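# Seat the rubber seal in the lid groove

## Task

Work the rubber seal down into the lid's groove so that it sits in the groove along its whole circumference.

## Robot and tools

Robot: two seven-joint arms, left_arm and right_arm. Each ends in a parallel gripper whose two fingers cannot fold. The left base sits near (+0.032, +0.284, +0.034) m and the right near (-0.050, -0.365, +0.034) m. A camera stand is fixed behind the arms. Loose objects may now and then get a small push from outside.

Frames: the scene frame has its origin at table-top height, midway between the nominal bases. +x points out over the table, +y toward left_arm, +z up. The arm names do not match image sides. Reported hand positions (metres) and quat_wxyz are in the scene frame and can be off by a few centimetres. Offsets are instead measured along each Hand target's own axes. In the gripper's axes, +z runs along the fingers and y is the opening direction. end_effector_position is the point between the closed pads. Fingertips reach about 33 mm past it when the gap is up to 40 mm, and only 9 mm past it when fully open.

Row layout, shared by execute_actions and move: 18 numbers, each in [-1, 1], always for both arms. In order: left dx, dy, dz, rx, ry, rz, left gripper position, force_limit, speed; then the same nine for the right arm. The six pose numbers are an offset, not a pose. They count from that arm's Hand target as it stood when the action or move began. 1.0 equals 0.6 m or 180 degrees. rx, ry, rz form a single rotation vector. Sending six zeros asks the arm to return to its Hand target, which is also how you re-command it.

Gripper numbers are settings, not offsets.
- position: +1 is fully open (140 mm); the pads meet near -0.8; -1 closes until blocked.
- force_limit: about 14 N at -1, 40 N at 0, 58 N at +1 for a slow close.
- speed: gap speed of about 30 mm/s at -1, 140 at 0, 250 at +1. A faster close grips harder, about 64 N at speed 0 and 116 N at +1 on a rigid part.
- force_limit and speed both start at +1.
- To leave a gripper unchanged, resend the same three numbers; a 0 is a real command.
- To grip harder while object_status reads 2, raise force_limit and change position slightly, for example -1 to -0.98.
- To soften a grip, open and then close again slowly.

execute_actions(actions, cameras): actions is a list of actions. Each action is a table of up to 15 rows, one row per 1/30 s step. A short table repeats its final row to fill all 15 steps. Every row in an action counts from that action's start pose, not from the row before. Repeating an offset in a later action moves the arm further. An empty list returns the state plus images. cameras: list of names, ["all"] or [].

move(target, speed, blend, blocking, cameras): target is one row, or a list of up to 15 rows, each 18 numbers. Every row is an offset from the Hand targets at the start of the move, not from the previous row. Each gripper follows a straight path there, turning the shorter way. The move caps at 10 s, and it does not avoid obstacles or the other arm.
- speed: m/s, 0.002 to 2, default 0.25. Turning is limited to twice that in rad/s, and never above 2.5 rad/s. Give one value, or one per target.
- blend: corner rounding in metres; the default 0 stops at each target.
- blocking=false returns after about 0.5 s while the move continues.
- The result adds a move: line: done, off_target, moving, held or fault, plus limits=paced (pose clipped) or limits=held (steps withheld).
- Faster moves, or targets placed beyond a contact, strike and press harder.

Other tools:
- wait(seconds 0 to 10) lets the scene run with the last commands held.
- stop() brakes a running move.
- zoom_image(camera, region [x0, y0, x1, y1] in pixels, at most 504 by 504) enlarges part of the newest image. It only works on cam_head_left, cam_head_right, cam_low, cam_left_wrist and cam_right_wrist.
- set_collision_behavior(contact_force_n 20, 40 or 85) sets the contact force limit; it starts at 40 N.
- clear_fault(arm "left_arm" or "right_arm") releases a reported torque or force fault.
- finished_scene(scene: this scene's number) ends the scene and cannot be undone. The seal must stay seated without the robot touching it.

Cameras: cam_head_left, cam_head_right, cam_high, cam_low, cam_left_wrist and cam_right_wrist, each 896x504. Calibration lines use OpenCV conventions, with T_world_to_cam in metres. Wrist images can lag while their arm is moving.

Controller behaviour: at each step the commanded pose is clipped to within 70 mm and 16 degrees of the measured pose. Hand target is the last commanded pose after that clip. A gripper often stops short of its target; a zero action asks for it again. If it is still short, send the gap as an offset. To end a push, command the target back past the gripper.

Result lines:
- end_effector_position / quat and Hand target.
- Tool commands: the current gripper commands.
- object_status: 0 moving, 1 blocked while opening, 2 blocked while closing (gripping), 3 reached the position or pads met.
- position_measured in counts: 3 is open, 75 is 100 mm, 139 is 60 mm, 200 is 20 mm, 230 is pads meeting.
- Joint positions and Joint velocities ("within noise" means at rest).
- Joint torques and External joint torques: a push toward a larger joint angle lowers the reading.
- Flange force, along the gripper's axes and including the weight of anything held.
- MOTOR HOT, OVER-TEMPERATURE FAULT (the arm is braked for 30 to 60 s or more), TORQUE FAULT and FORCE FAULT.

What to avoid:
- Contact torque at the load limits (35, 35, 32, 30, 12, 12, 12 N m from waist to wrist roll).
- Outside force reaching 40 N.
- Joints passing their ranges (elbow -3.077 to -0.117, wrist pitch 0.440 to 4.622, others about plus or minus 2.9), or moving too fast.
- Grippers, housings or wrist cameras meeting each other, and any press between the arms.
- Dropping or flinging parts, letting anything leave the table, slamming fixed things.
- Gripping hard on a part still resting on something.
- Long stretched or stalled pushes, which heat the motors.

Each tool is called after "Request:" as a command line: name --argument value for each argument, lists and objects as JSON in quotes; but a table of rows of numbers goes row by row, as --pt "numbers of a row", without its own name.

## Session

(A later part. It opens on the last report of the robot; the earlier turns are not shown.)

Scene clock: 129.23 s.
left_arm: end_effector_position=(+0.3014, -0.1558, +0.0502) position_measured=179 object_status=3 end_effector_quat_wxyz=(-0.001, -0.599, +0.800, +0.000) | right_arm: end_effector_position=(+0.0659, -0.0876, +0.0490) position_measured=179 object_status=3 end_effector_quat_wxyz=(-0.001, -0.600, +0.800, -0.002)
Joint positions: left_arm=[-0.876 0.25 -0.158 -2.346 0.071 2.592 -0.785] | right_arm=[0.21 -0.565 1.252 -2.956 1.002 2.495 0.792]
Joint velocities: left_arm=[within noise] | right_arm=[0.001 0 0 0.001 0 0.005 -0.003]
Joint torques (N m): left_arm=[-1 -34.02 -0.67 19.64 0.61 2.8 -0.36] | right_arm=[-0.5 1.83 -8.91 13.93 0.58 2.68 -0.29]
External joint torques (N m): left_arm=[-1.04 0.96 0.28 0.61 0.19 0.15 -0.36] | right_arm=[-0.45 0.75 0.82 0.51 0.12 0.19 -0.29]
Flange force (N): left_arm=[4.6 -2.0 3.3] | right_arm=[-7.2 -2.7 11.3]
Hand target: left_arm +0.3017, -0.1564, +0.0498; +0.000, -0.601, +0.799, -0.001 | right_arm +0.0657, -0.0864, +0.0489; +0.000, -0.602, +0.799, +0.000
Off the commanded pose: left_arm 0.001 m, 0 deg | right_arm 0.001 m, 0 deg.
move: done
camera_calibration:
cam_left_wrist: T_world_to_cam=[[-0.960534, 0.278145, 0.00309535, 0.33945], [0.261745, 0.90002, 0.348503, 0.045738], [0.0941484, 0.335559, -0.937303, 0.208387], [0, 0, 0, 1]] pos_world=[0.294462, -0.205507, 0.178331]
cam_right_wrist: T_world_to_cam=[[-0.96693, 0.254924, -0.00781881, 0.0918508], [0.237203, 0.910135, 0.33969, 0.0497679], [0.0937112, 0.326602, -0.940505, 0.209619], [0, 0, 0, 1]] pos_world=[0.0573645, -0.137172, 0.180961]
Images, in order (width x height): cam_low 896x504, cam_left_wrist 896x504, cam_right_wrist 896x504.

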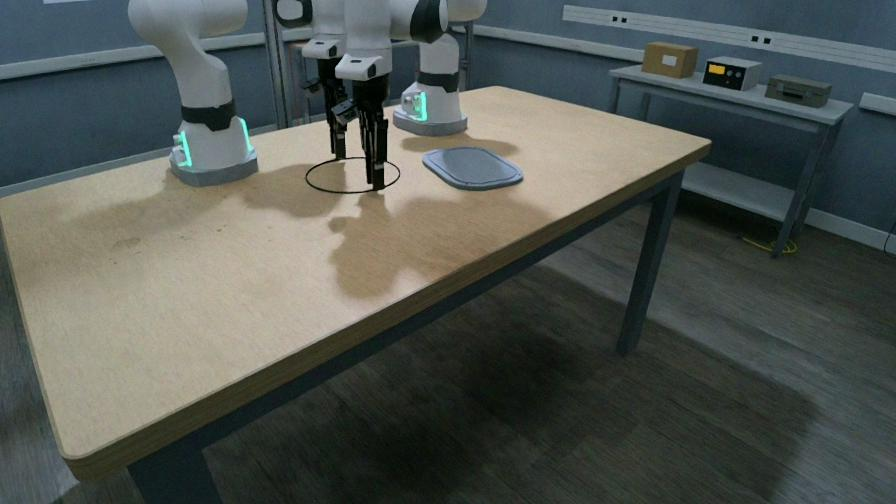

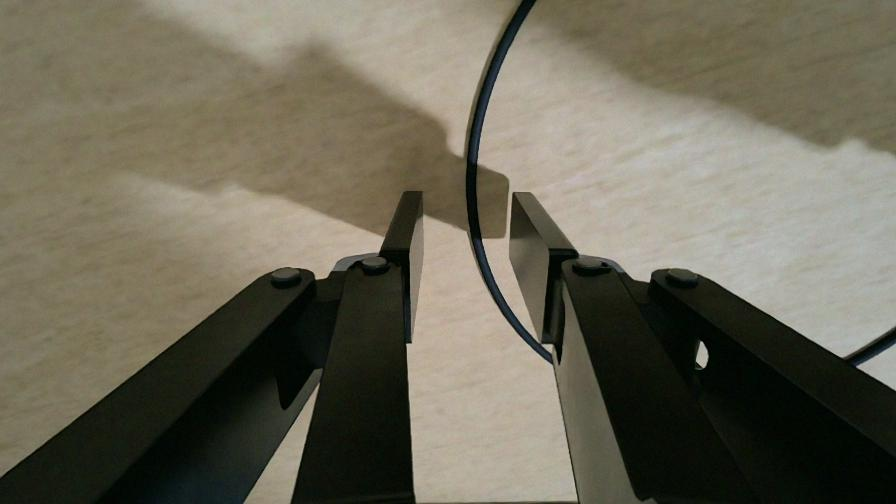

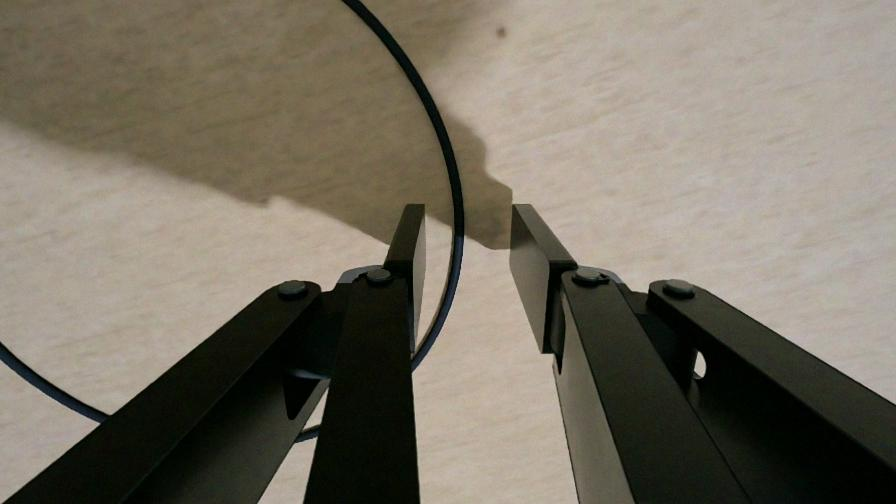

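Request:
move --target '[0,0,0.018,0,0,0,-0.4,-0.5,-0.5,0,0,0.018,0,0,0,-0.4,-0.5,-0.5]' --speed 0.02 --cameras '["cam_left_wrist","cam_right_wrist","cam_low"]'

Request:
zoom_image --camera "cam_low" --region '[310, 110, 410, 200]'

Scene clock: 134.53 s.
left_arm: end_effector_position=(+0.3008, -0.1550, +0.0402) position_measured=179 object_status=3 end_effector_quat_wxyz=(-0.001, -0.600, +0.800, +0.002) | right_arm: end_effector_position=(+0.0660, -0.0877, +0.0383) position_measured=179 object_status=3 end_effector_quat_wxyz=(-0.001, -0.601, +0.799, -0.002)
Joint positions: left_arm=[-0.885 0.273 -0.149 -2.346 0.076 2.611 -0.79] | right_arm=[0.162 -0.505 1.307 -2.954 1.012 2.56 0.784]
Joint velocities: left_arm=[within noise] | right_arm=[-0.001 0 0.001 -0.001 0.001 0.005 -0.002]
Joint torques (N m): left_arm=[-1 -32.26 -0.44 19.32 0.69 3.64 -0.21] | right_arm=[-0.6 1.78 -7.92 13.48 0.69 2.57 -0.27]
External joint torques (N m): left_arm=[-1 3.38 0.56 0.53 0.28 0.97 -0.21] | right_arm=[-0.58 0.76 1.04 0.54 0.27 0.08 -0.27]
Flange force (N): left_arm=[6.9 -5.1 11.2] | right_arm=[0.0 0.0 0.0]
Hand target: left_arm +0.3017, -0.1564, +0.0390; +0.000, -0.601, +0.799, -0.001 | right_arm +0.0657, -0.0865, +0.0381; +0.000, -0.602, +0.799, +0.000
Off the commanded pose: left_arm 0.002 m, 0 deg | right_arm 0.001 m, 0 deg.
move: done
camera_calibration:
cam_left_wrist: T_world_to_cam=[[-0.960779, 0.277271, 0.00499447, 0.338618], [0.261347, 0.899282, 0.350698, 0.0485068], [0.092747, 0.338249, -0.936475, 0.199512], [0, 0, 0, 1]] pos_world=[0.294155, -0.204995, 0.168136]
cam_right_wrist: T_world_to_cam=[[-0.967265, 0.253647, -0.0078769, 0.091812], [0.235992, 0.910487, 0.339591, 0.0534933], [0.0933079, 0.326616, -0.94054, 0.199569], [0, 0, 0, 1]] pos_world=[0.0575612, -0.137175, 0.17026]
Images, in order (width x height): cam_low 896x504, cam_left_wrist 896x504, cam_right_wrist 896x504.

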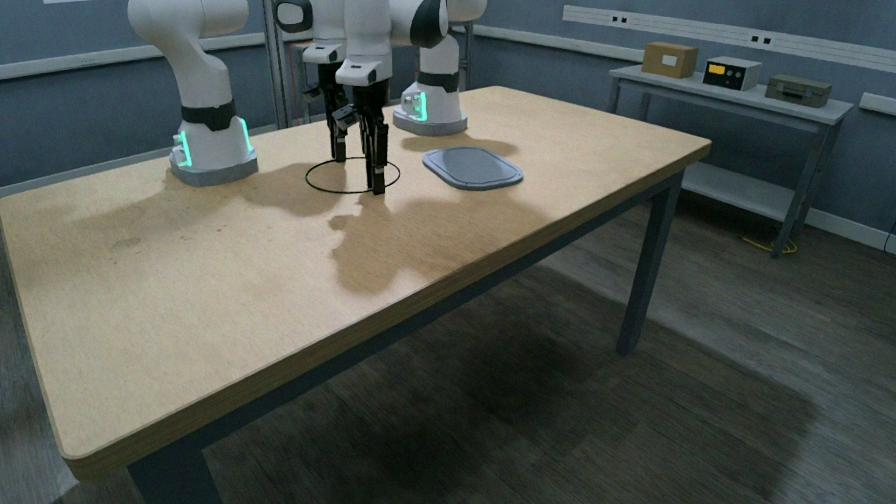

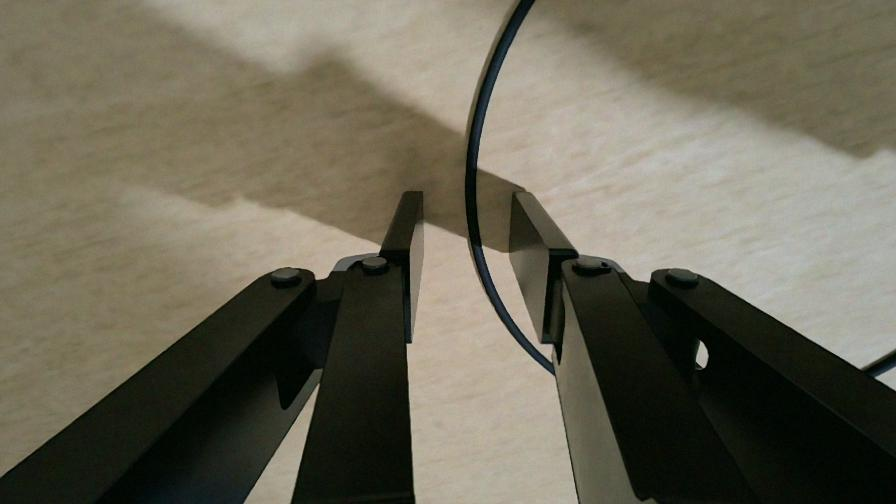

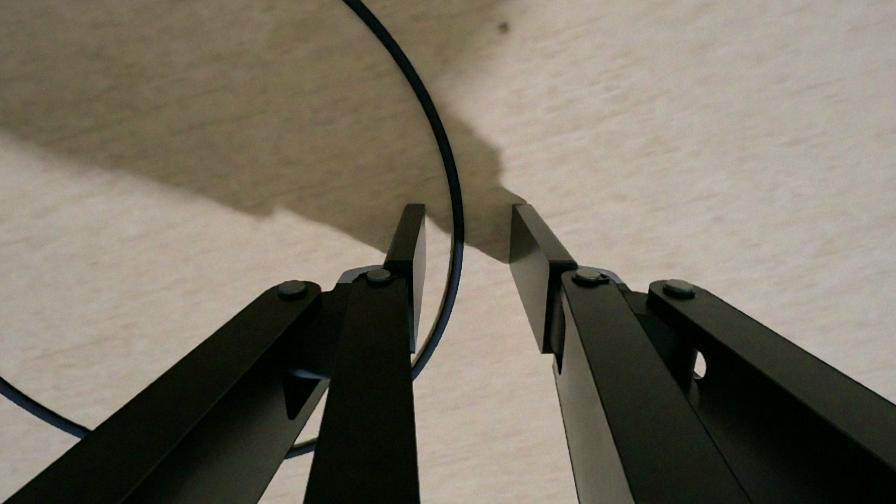

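Scaled by 5.040 from the camera's 896x504 image, which has a finer 1280x720 frame.

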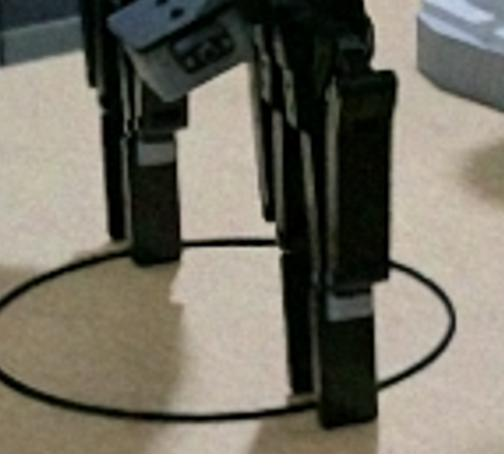

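Request:
move --target '[0,0,-0.003,0,0,0,-0.4,-0.5,-0.5,0,0,0.006,0,0,0,-0.4,-0.5,-0.5]' --speed 0.02

Request:
move --target '[0,0,0,0,0,0,-0.4,-0.5,-0.5,0,0,0.005,0,0,0,-0.4,-0.5,-0.5]' --speed 0.02 --cameras '["cam_right_wrist","cam_low"]'

Request:
zoom_image --camera "cam_low" --region '[310, 110, 410, 200]'

Scene clock: 140.33 s.
left_arm: end_effector_position=(+0.3008, -0.1550, +0.0403) position_measured=179 object_status=3 end_effector_quat_wxyz=(-0.001, -0.600, +0.800, +0.002) | right_arm: end_effector_position=(+0.0657, -0.0877, +0.0372) position_measured=179 object_status=3 end_effector_quat_wxyz=(-0.002, -0.600, +0.800, -0.001)
Joint positions: left_arm=[-0.885 0.273 -0.148 -2.346 0.076 2.612 -0.791] | right_arm=[0.156 -0.498 1.311 -2.953 1.012 2.565 0.783]
Joint torques (N m): left_arm=[-0.97 -34.42 -0.57 19.66 0.43 3.24 -0.24] | right_arm=[-0.17 2.19 -7.33 12.75 0.93 2.66 -0.04]
External joint torques (N m): left_arm=[-1.11 1.24 0.3 0.83 0.03 0.57 -0.24] | right_arm=[-0.18 1.25 1.49 -0.11 0.52 0.18 -0.04]
External joint torques when the fault began: right_arm=[-0.97 2.39 3.22 -0.01 0.73 1.11 -0.06]
Flange force (N): left_arm=[5.0 -2.6 4.9] | right_arm=[0.0 0.0 0.0]
Flange force when the fault began (N): right_arm=[0.0 0.0 0.0]
Hand target: left_arm +0.3017, -0.1564, +0.0404; +0.000, -0.601, +0.799, -0.001 | right_arm +0.0657, -0.0877, +0.0372; -0.002, -0.600, +0.800, -0.001 (not the last commanded pose)
Tool commands: left_gripper/position=-0.4 left_gripper/force_limit=-0.5 left_gripper/speed=-0.5 right_gripper/position=-0.396078 right_gripper/force_limit=-0.498039 right_gripper/speed=-0.498039
Off the commanded pose: left_arm 0.002 m, 0 deg | right_arm 0.003 m, 0 deg.
FORCE FAULT: contact force on the right arm reached its limit, and that arm stopped. The contact can be on any part of that arm, not only on its tool. That arm's remaining commands of this call were not run. That arm is still stopped at the end of this call. While its stop runs, that arm takes no new command, but execute_actions still moves its gripper.
CLEAR FAULT: the right arm stays stopped (Reflex) until you call clear_fault(arm="right_arm").
move: fault (right_arm)

not run: an earlier result of this reply reported a stop or a fault. Calls in your next reply go to the robot.

Scaled by 5.040 from the camera's 896x504 image, which has a finer 1280x720 frame.
This view is cut from an older image: the scene may have changed since it was taken.

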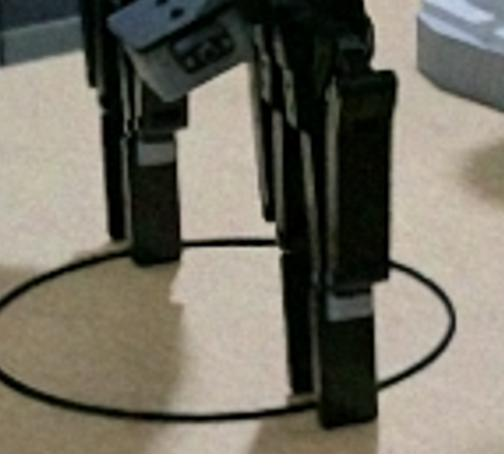

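Request:
clear_fault --arm "right_arm"

Request:
set_collision_behavior --contact_force_n 85

Request:
move --target '[0,0,0,0,0,0,-0.4,-0.5,-0.5,0,0,-0.0025,0,0,0,-0.4,-0.5,-0.5]' --speed 0.02

Request:
move --target '[0,0,0,0,0,0,-1,0.3,-1,0,0,0,0,0,0,-1,0.3,-1]' --speed 0.02 --cameras '["cam_left_wrist","cam_right_wrist","cam_low"]'

Scene clock: 146.13 s.
left_arm: end_effector_position=(+0.3008, -0.1550, +0.0403) position_measured=179 object_status=3 end_effector_quat_wxyz=(-0.001, -0.600, +0.800, +0.002) | right_arm: end_effector_position=(+0.0657, -0.0877, +0.0372) position_measured=179 object_status=3 end_effector_quat_wxyz=(-0.002, -0.600, +0.800, -0.001)
Joint positions: left_arm=[-0.885 0.273 -0.148 -2.346 0.076 2.612 -0.791] | right_arm=[0.156 -0.498 1.311 -2.953 1.012 2.565 0.783]
Joint torques (N m): left_arm=[-0.94 -34.43 -0.53 19.65 0.42 3.23 -0.2] | right_arm=[-0.12 2.25 -7.3 12.77 0.93 2.67 -0.07]
External joint torques (N m): left_arm=[-1.04 1.04 0.38 0.96 0.02 0.59 -0.2] | right_arm=[-0.16 1.37 1.5 -0.16 0.52 0.18 -0.07]
Flange force (N): left_arm=[4.8 -2.7 4.5] | right_arm=[0.0 0.0 0.0]
Hand target: left_arm +0.3017, -0.1564, +0.0404; +0.000, -0.601, +0.799, -0.001 | right_arm +0.0657, -0.0877, +0.0372; -0.002, -0.600, +0.800, -0.001 (not the last commanded pose)
Tool commands: left_gripper/position=-0.4 left_gripper/force_limit=-0.5 left_gripper/speed=-0.5 right_gripper/position=-0.396078 right_gripper/force_limit=-0.498039 right_gripper/speed=-0.498039
Off the commanded pose: left_arm 0.002 m, 0 deg | right_arm 0.003 m, 0 deg.
FORCE FAULT, CONTINUED: the right arm's stop, for the force fault that an earlier result reported, is over. The call counts as one of the actions that you can send in this scene. That arm's target is now where it stood when the stop ended, not its last command. That arm accepts commands again.
CLEAR FAULT: your call cleared the right arm's force fault. If the contact force or a joint's load stays at its limit, that arm stops again.

Set on each arm: contact force limit 85 N; load limits (N m) waist: 85, shoulder: 85, upper arm roll: 85, elbow: 85, forearm roll: 11, wrist pitch: 11, wrist roll: 11.

Scene clock: 146.83 s.
left_arm: end_effector_position=(+0.3008, -0.1550, +0.0403) position_measured=179 object_status=3 end_effector_quat_wxyz=(-0.001, -0.600, +0.800, +0.002) | right_arm: end_effector_position=(+0.0655, -0.0873, +0.0383) position_measured=179 object_status=3 end_effector_quat_wxyz=(-0.002, -0.600, +0.800, +0.000)
Joint positions: left_arm=[-0.885 0.273 -0.148 -2.346 0.076 2.612 -0.791] | right_arm=[0.162 -0.503 1.303 -2.953 1.012 2.559 0.783]
Joint velocities: left_arm=[within noise] | right_arm=[0.001 -0.002 0 -0.001 0 -0.004 -0.001]
Joint torques (N m): left_arm=[-0.93 -34.4 -0.52 19.59 0.42 3.24 -0.21] | right_arm=[0.58 0.44 -8.51 12.87 0.46 2.24 0.04]
External joint torques (N m): left_arm=[-0.95 1.23 0.46 0.78 0.01 0.58 -0.22] | right_arm=[0.59 -0.49 0.38 -0.08 0.05 -0.24 0.04]
Flange force (N): left_arm=[4.5 -2.7 4.9] | right_arm=[0.0 0.0 0.0]
Hand target: left_arm +0.3017, -0.1564, +0.0404; +0.000, -0.601, +0.799, -0.001 | right_arm +0.0657, -0.0877, +0.0387; -0.002, -0.600, +0.800, -0.001
Off the commanded pose: left_arm 0.002 m, 0 deg | right_arm 0.001 m, 0 deg.
move: done

Scene clock: 148.40 s.
left_arm: end_effector_position=(+0.3018, -0.1561, +0.0407) position_measured=229 object_status=0 end_effector_quat_wxyz=(-0.001, -0.600, +0.800, +0.000) | right_arm: end_effector_position=(+0.0654, -0.0874, +0.0384) position_measured=229 object_status=0 end_effector_quat_wxyz=(-0.002, -0.600, +0.800, +0.000)
Joint positions: left_arm=[-0.886 0.273 -0.147 -2.346 0.076 2.616 -0.791] | right_arm=[0.163 -0.503 1.303 -2.953 1.012 2.558 0.783]
Joint torques (N m): left_arm=[-1.05 -34.37 -0.75 19.09 0.34 2.59 -0.19] | right_arm=[0.47 0.55 -8.57 12.72 0.43 2.21 -0.01]
External joint torques (N m): left_arm=[-1.04 1.13 0.25 0.42 -0.06 -0.05 -0.19] | right_arm=[0.46 -0.4 0.32 -0.22 0.02 -0.27 -0.01]
Flange force (N): left_arm=[4.2 -2.0 3.1] | right_arm=[0.0 0.0 0.0]
Hand target: left_arm +0.3017, -0.1564, +0.0404; +0.000, -0.601, +0.799, -0.001 | right_arm +0.0657, -0.0877, +0.0387; -0.002, -0.600, +0.800, -0.001
Off the commanded pose: left_arm 0.000 m, 0 deg | right_arm 0.001 m, 0 deg.
move: done
camera_calibration:
cam_left_wrist: T_world_to_cam=[[-0.960946, 0.27673, 0.00163751, 0.340001], [0.25997, 0.900686, 0.34811, 0.0498545], [0.0948577, 0.334941, -0.937452, 0.1992], [0, 0, 0, 1]] pos_world=[0.294866, -0.205712, 0.168829]
cam_right_wrist: T_world_to_cam=[[-0.967071, 0.254472, -0.00410309, 0.0910487], [0.238017, 0.910009, 0.339457, 0.0532518], [0.0901163, 0.327303, -0.940612, 0.199947], [0, 0, 0, 1]] pos_world=[0.0573573, -0.137072, 0.170369]
Images, in order (width x height): cam_low 896x504, cam_left_wrist 896x504, cam_right_wrist 896x504.

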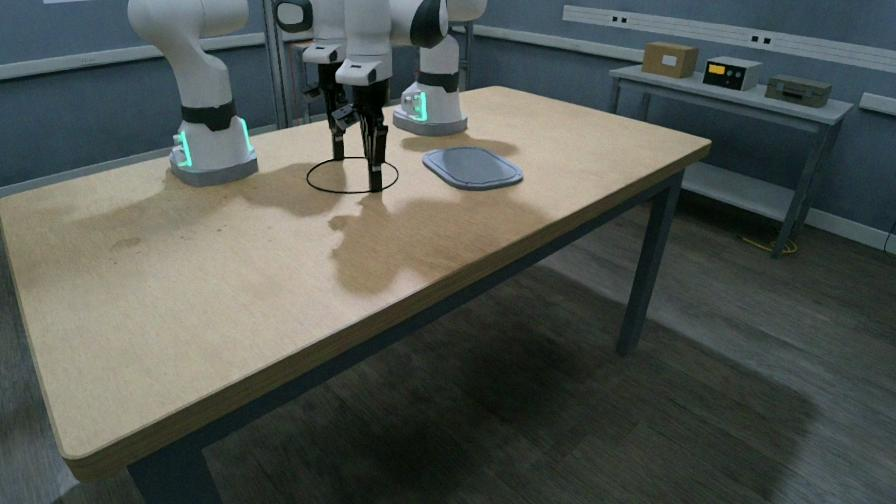

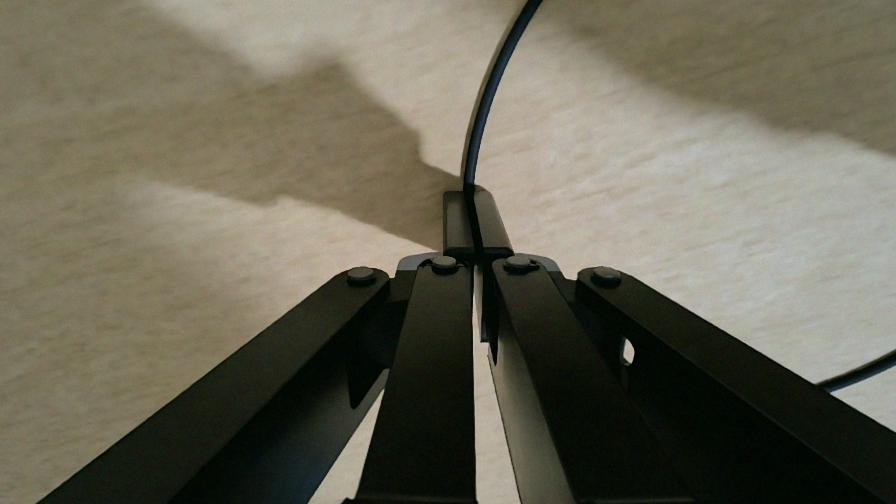

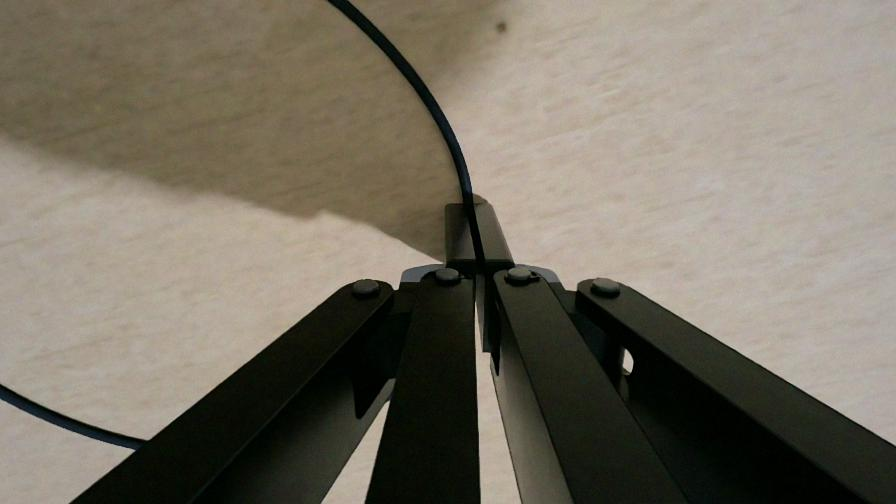

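Request:
move --pt "0 0 -0.14 0 0 0 -1 0.3 -1 0 0 -0.14 0 0 0 -1 0.3 -1" --pt "-0.452 -0.151 -0.14 0 0 0 -1 0.3 -1 -0.479 -0.1137 -0.14 0 0 0 -1 0.3 -1" --speed '[0.1,0.12]' --cameras '["all"]'

Request:
zoom_image --camera "cam_low" --region '[370, 70, 560, 210]'

Scene clock: 169.37 s.
left_arm: end_effector_position=(+0.4635, +0.0789, +0.1243) position_measured=229 object_status=2 end_effector_quat_wxyz=(+0.001, -0.603, +0.798, -0.001) | right_arm: end_effector_position=(+0.2119, +0.1696, +0.1219) position_measured=229 object_status=2 end_effector_quat_wxyz=(-0.001, -0.602, +0.799, -0.001)
Joint positions: left_arm=[-0.592 -0.011 0.129 -2.455 0.004 2.447 -0.171] | right_arm=[-1.005 -0.622 2.021 -1.988 0.684 2.164 0.951]
Joint velocities: left_arm=[0.002 0.001 0.001 -0.001 -0.001 0 0.006] | right_arm=[within noise]
Joint torques (N m): left_arm=[-0.52 -27.08 0.4 22.33 0.11 2.65 0.4] | right_arm=[-0.6 28.62 -16.07 19.92 0.67 2.19 0.09]
External joint torques (N m): left_arm=[-0.47 1.17 0.5 1.29 -0.38 0.05 0.4] | right_arm=[-0.61 -1.06 0.81 0.77 0.04 -0.28 0.08]
Flange force (N): left_arm=[0.4 -7.8 2.0] | right_arm=[-9.3 -2.5 3.0]
Hand target: left_arm +0.4638, +0.0793, +0.1240; +0.000, -0.601, +0.799, -0.001 | right_arm +0.2116, +0.1696, +0.1214; -0.002, -0.600, +0.800, -0.001
Off the commanded pose: left_arm 0.001 m, 0 deg | right_arm 0.001 m, 0 deg.
move: done
camera_calibration:
cam_left_wrist: T_world_to_cam=[[-0.963038, 0.269366, -0.000767331, 0.432077], [0.252051, 0.902129, 0.35019, -0.229595], [0.0950216, 0.337053, -0.936678, 0.183196], [0, 0, 0, 1]] pos_world=[0.456568, 0.0289909, 0.25233]
cam_right_wrist: T_world_to_cam=[[-0.968005, 0.250858, -0.00603807, 0.168804], [0.233889, 0.910717, 0.340427, -0.243225], [0.0908978, 0.328123, -0.940252, 0.180853], [0, 0, 0, 1]] pos_world=[0.203851, 0.119821, 0.253867]

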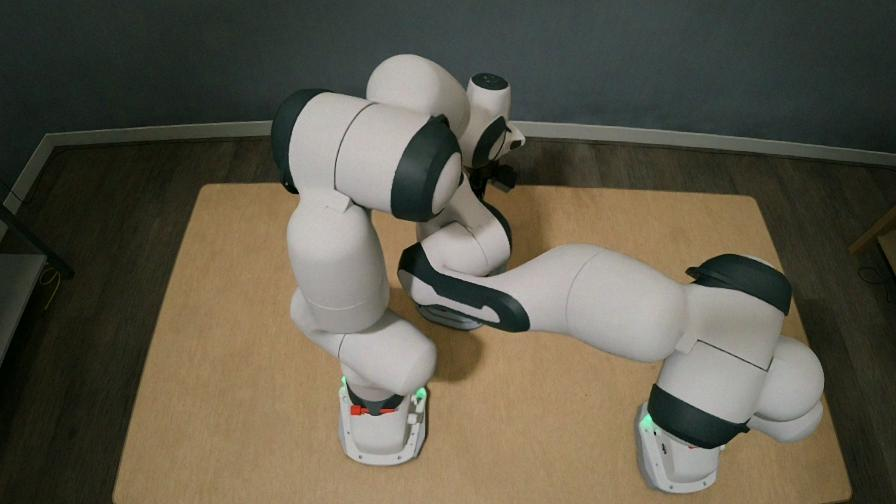

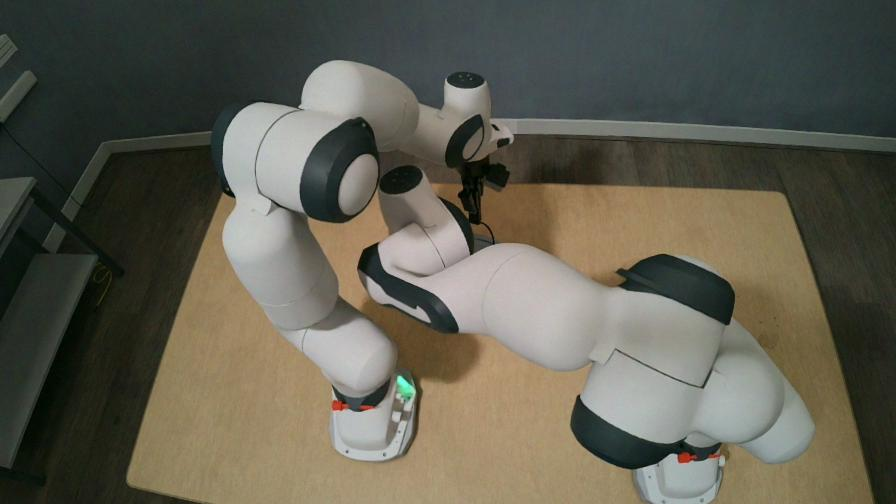

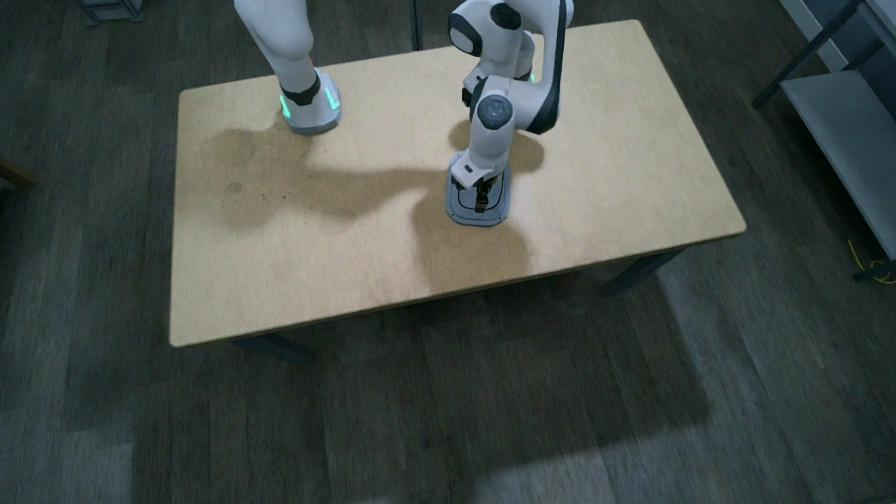

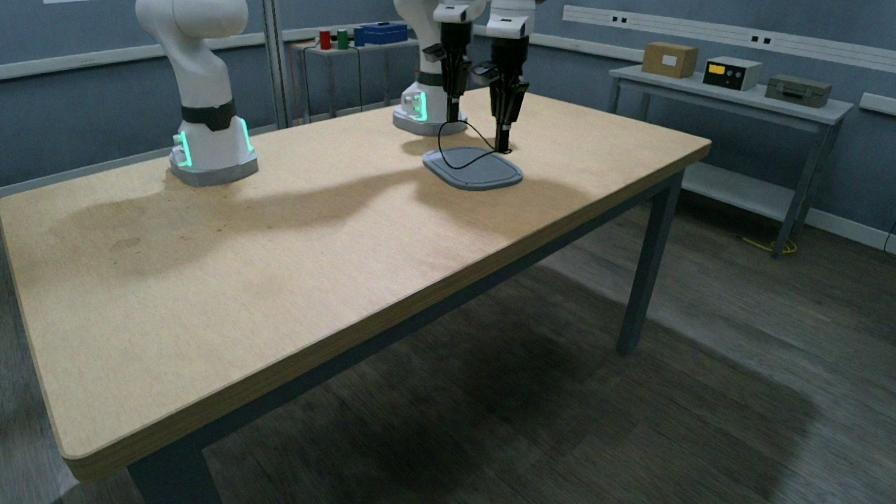

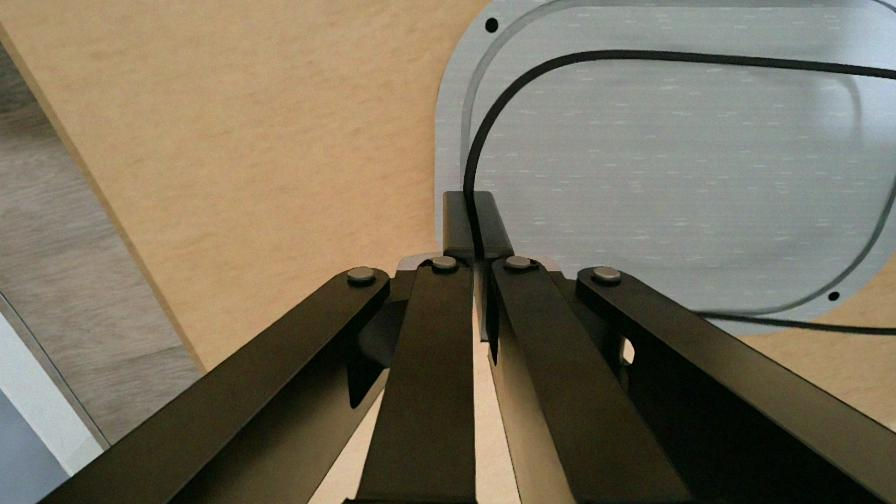

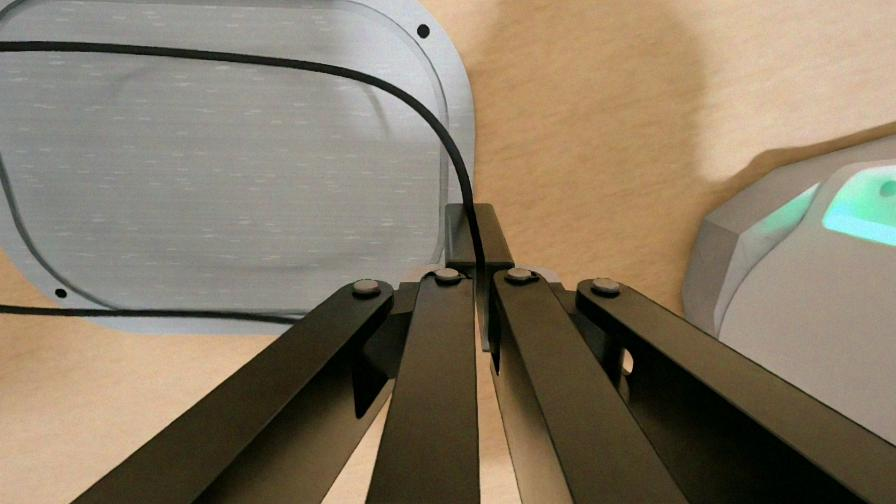

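Scaled by 2.653 from the camera's 896x504 image, which has a finer 1280x720 frame.

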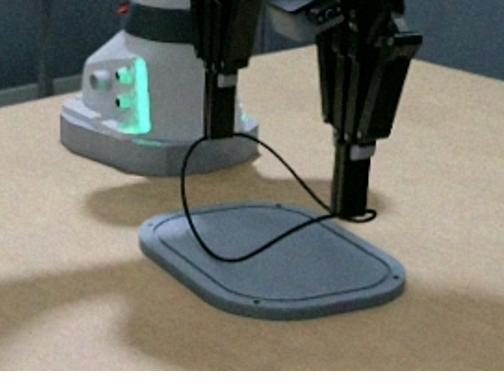

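Request:
zoom_image --camera "cam_left_wrist" --region '[400, 0, 600, 260]'

Request:
zoom_image --camera "cam_right_wrist" --region '[340, 0, 540, 260]'

Scaled by 1.938 from the camera's 896x504 image, which has a finer 1280x720 frame.

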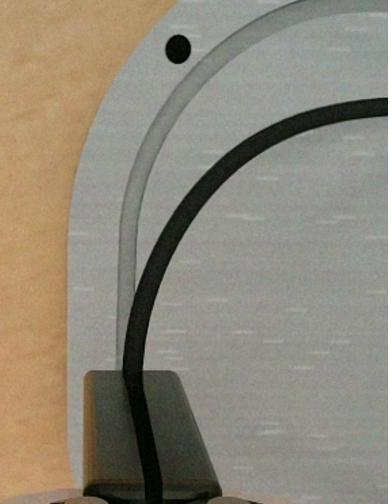

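Scaled by 1.938 from the camera's 896x504 image, which has a finer 1280x720 frame.

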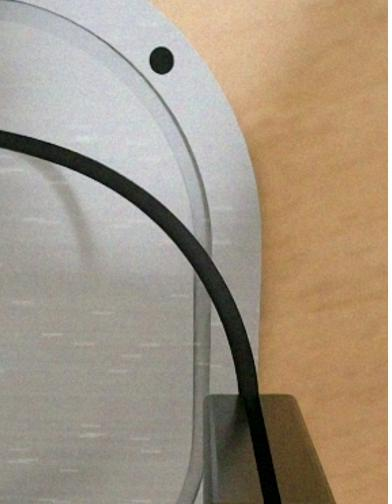

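Request:
move --target '[0,0,0.098,0,0,0,-1,0.3,-1,0,-0.0183,0.098,0,0,0,-1,0.3,-1]' --speed 0.08 --cameras '["cam_left_wrist","cam_right_wrist","cam_low"]'

Request:
zoom_image --camera "cam_left_wrist" --region '[360, 0, 660, 260]'

Request:
zoom_image --camera "cam_right_wrist" --region '[300, 0, 600, 260]'

Request:
zoom_image --camera "cam_low" --region '[410, 110, 540, 210]'

Scene clock: 188.67 s.
left_arm: end_effector_position=(+0.4636, +0.0793, +0.0659) position_measured=229 object_status=2 end_effector_quat_wxyz=(+0.000, -0.603, +0.798, +0.000) | right_arm: end_effector_position=(+0.2217, +0.1645, +0.0617) position_measured=229 object_status=2 end_effector_quat_wxyz=(-0.004, -0.598, +0.801, -0.003)
Joint positions: left_arm=[-0.591 0.124 0.126 -2.476 -0.029 2.598 -0.147] | right_arm=[-1.12 -0.701 2.152 -1.992 0.766 2.253 0.898]
Joint velocities: left_arm=[0 0 0.001 0.001 -0.001 0.004 0.003] | right_arm=[0 0 0 -0.001 0 0.005 -0.006]
Joint torques (N m): left_arm=[-0.13 -29.51 0.2 19.47 -0.01 2.89 0.26] | right_arm=[-0.35 32.66 -16.83 18.3 0.62 2.55 -0.28]
External joint torques (N m): left_arm=[-0.19 1.29 -0.41 0.46 -0.4 0.26 0.26] | right_arm=[-0.36 -0.98 0.58 0.65 0.04 0.1 -0.28]
Flange force (N): left_arm=[0.7 -4.6 4.3] | right_arm=[-5.7 -2.2 3.6]
Hand target: left_arm +0.4638, +0.0792, +0.0652; +0.000, -0.601, +0.799, -0.001 | right_arm +0.2221, +0.1663, +0.0626; -0.002, -0.600, +0.800, -0.001
Off the commanded pose: left_arm 0.001 m, 0 deg | right_arm 0.002 m, 0 deg.
move: done
camera_calibration:
cam_left_wrist: T_world_to_cam=[[-0.96316, 0.268922, 0.00193887, 0.431841], [0.25255, 0.901999, 0.350166, -0.209826], [0.0924183, 0.337756, -0.936686, 0.129494], [0, 0, 0, 1]] pos_world=[0.456955, 0.0293939, 0.193932]
cam_right_wrist: T_world_to_cam=[[-0.96561, 0.259919, -0.00633441, 0.177087], [0.242929, 0.910639, 0.334247, -0.222026], [0.0926455, 0.321214, -0.942464, 0.125861], [0, 0, 0, 1]] pos_world=[0.213273, 0.115729, 0.193953]
Images, in order (width x height): cam_low 896x504, cam_left_wrist 896x504, cam_right_wrist 896x504.

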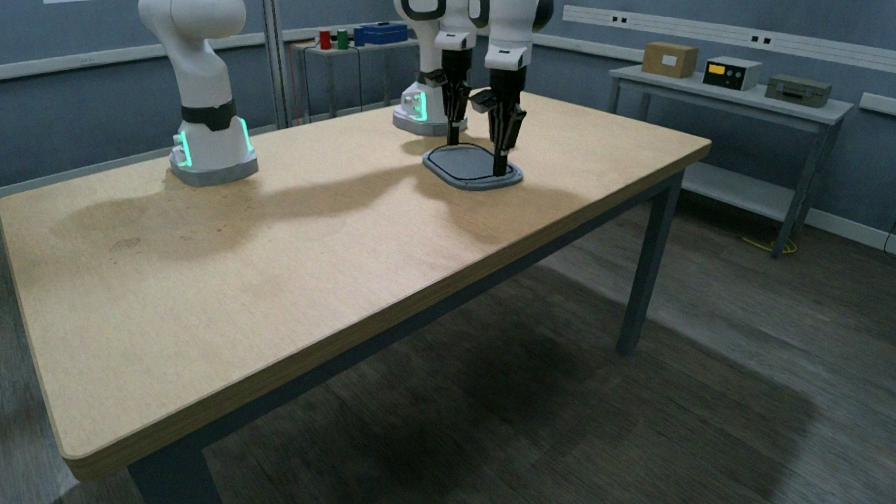

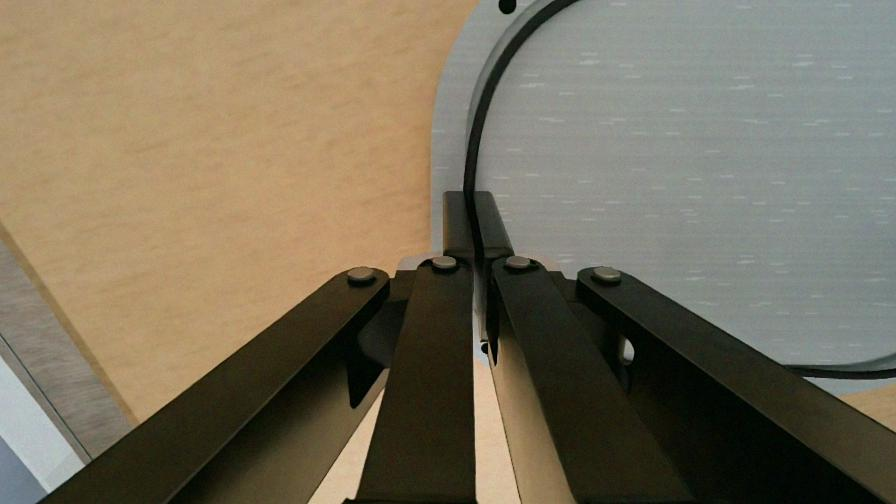

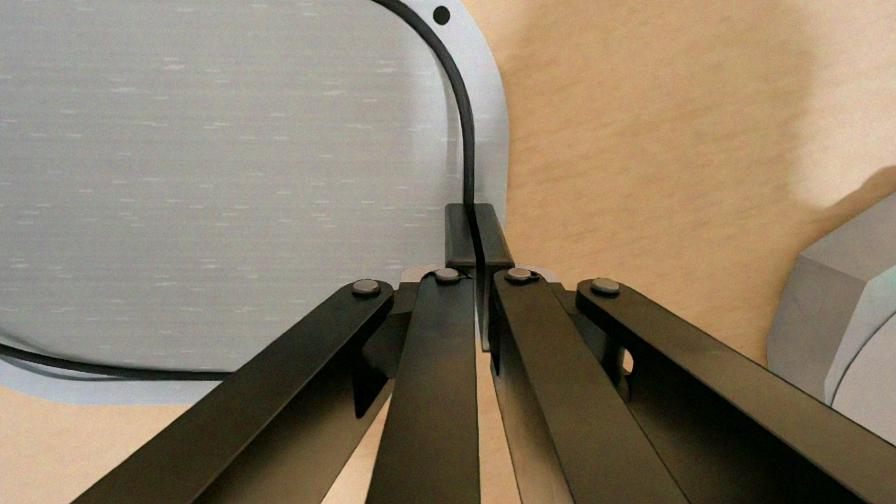

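Scaled by 1.680 from the camera's 896x504 image, which has a finer 1280x720 frame.

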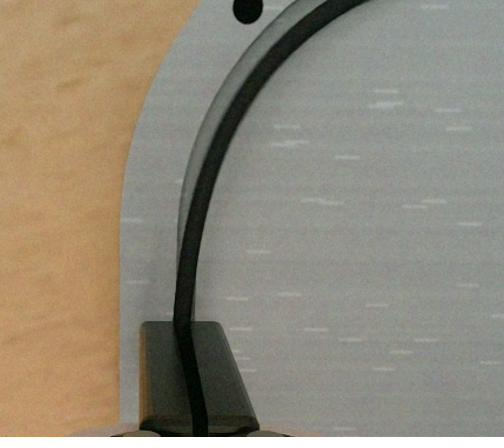

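Scaled by 1.680 from the camera's 896x504 image, which has a finer 1280x720 frame.

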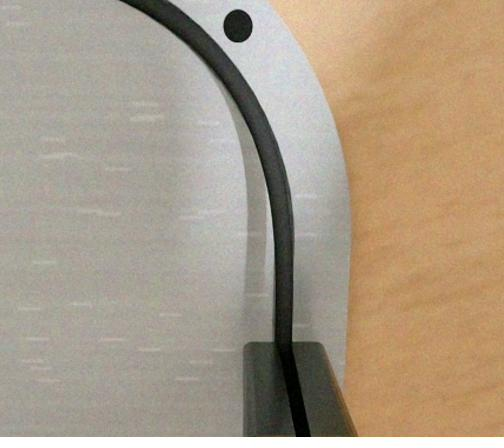

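Scaled by 3.877 from the camera's 896x504 image, which has a finer 1280x720 frame.

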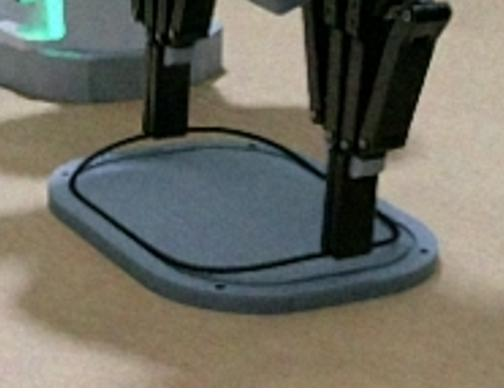

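Request:
move --target '[0,0,0.015,0,0,0,-1,0.3,-1,0,-0.01,0.014,0,0,0,-1,0.3,-1]' --speed 0.04 --cameras '["cam_left_wrist","cam_right_wrist","cam_low"]'

Request:
zoom_image --camera "cam_left_wrist" --region '[360, 0, 660, 260]'

Request:
zoom_image --camera "cam_right_wrist" --region '[300, 0, 600, 260]'

Request:
zoom_image --camera "cam_low" --region '[410, 110, 540, 210]'

Scene clock: 195.90 s.
left_arm: end_effector_position=(+0.4640, +0.0791, +0.0572) position_measured=229 object_status=2 end_effector_quat_wxyz=(+0.000, -0.603, +0.798, +0.000) | right_arm: end_effector_position=(+0.2271, +0.1635, +0.0542) position_measured=229 object_status=2 end_effector_quat_wxyz=(-0.003, -0.598, +0.801, -0.002)
Joint positions: left_arm=[-0.591 0.147 0.124 -2.476 -0.036 2.622 -0.141] | right_arm=[-1.15 -0.708 2.178 -1.988 0.771 2.268 0.885]
Joint velocities: left_arm=[0.001 0 -0.001 0 -0.001 0.004 0.004] | right_arm=[-0.002 0 0.003 0.002 0 0.004 -0.002]
Joint torques (N m): left_arm=[-0.07 -29.93 0.28 18.72 -0.05 2.84 0.41] | right_arm=[-0.62 33.26 -16.42 18.12 0.61 2.53 -0.33]
External joint torques (N m): left_arm=[-0.1 1.16 -0.39 0.23 -0.42 0.24 0.41] | right_arm=[-0.69 -1.21 0.89 0.48 0.03 0.06 -0.33]
Flange force (N): left_arm=[0.0 -3.6 4.1] | right_arm=[-6.4 -3.0 5.0]
Hand target: left_arm +0.4638, +0.0792, +0.0562; +0.000, -0.601, +0.799, -0.001 | right_arm +0.2278, +0.1646, +0.0542; -0.002, -0.600, +0.800, -0.001
Off the commanded pose: left_arm 0.001 m, 0 deg | right_arm 0.001 m, 0 deg.
move: done
camera_calibration:
cam_left_wrist: T_world_to_cam=[[-0.96298, 0.269571, 0.00125588, 0.432229], [0.252945, 0.901959, 0.349983, -0.20682], [0.0932123, 0.337344, -0.936755, 0.121046], [0, 0, 0, 1]] pos_world=[0.457259, 0.0291925, 0.185231]
cam_right_wrist: T_world_to_cam=[[-0.965762, 0.259385, -0.00482898, 0.182717], [0.242742, 0.910049, 0.335986, -0.219815], [0.0915445, 0.32331, -0.941855, 0.118514], [0, 0, 0, 1]] pos_world=[0.21897, 0.114332, 0.18636]
Images, in order (width x height): cam_low 896x504, cam_left_wrist 896x504, cam_right_wrist 896x504.

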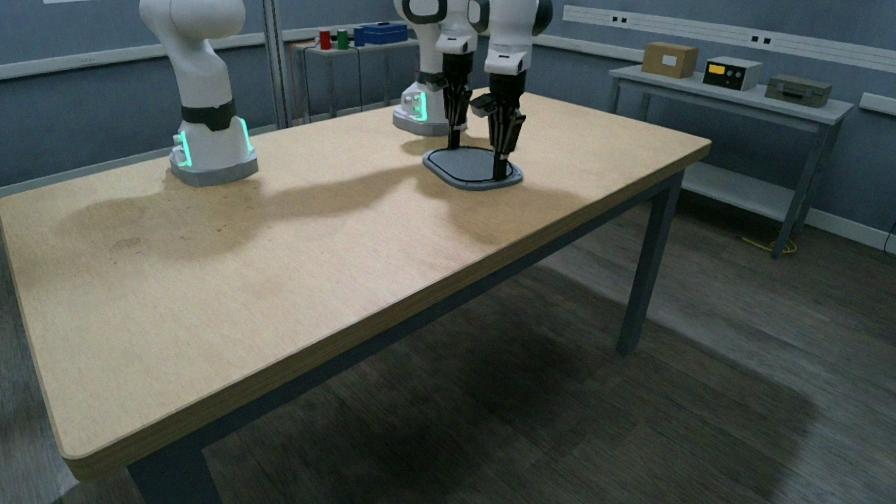

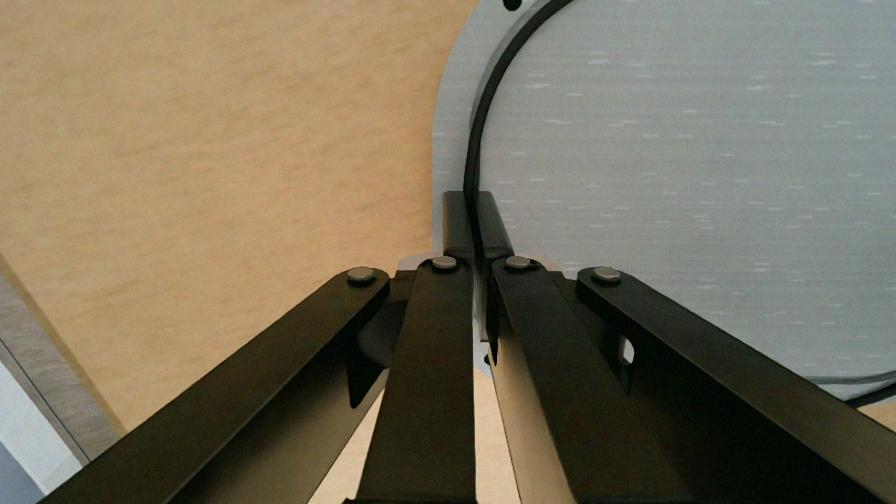

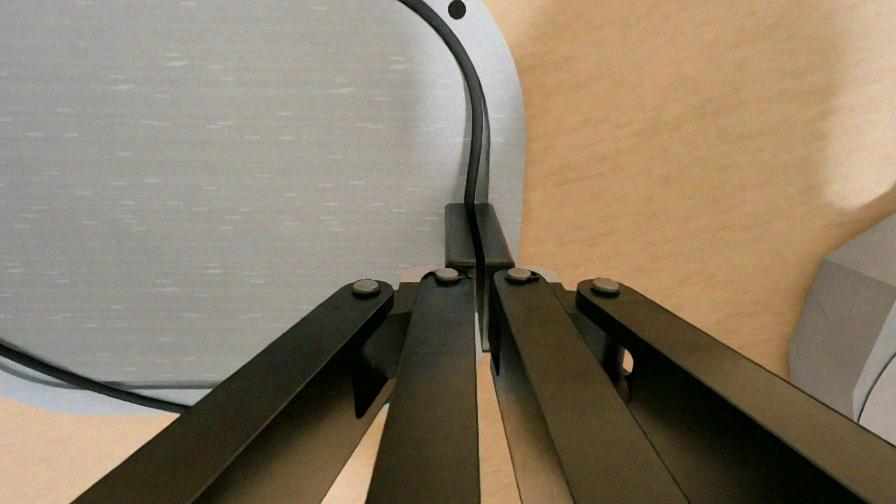

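Scaled by 1.680 from the camera's 896x504 image, which has a finer 1280x720 frame.

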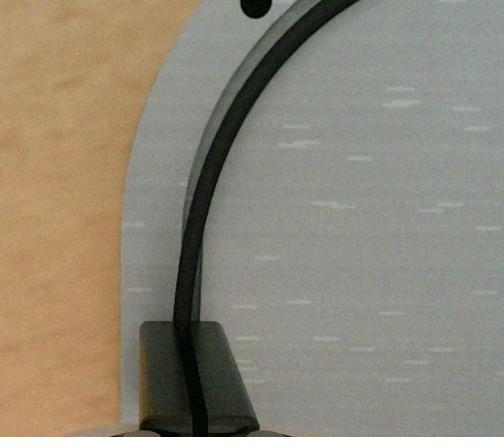

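Scaled by 1.680 from the camera's 896x504 image, which has a finer 1280x720 frame.

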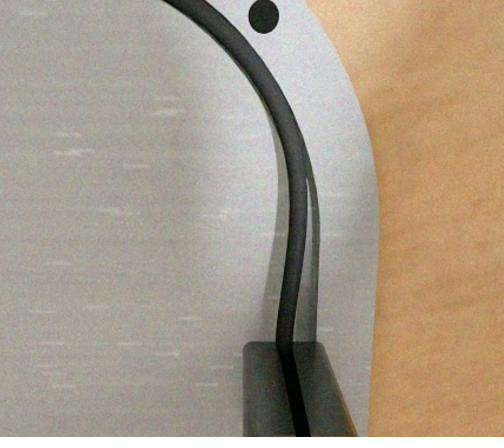

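Scaled by 3.877 from the camera's 896x504 image, which has a finer 1280x720 frame.

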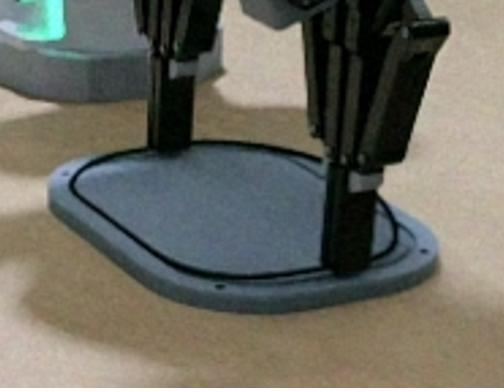

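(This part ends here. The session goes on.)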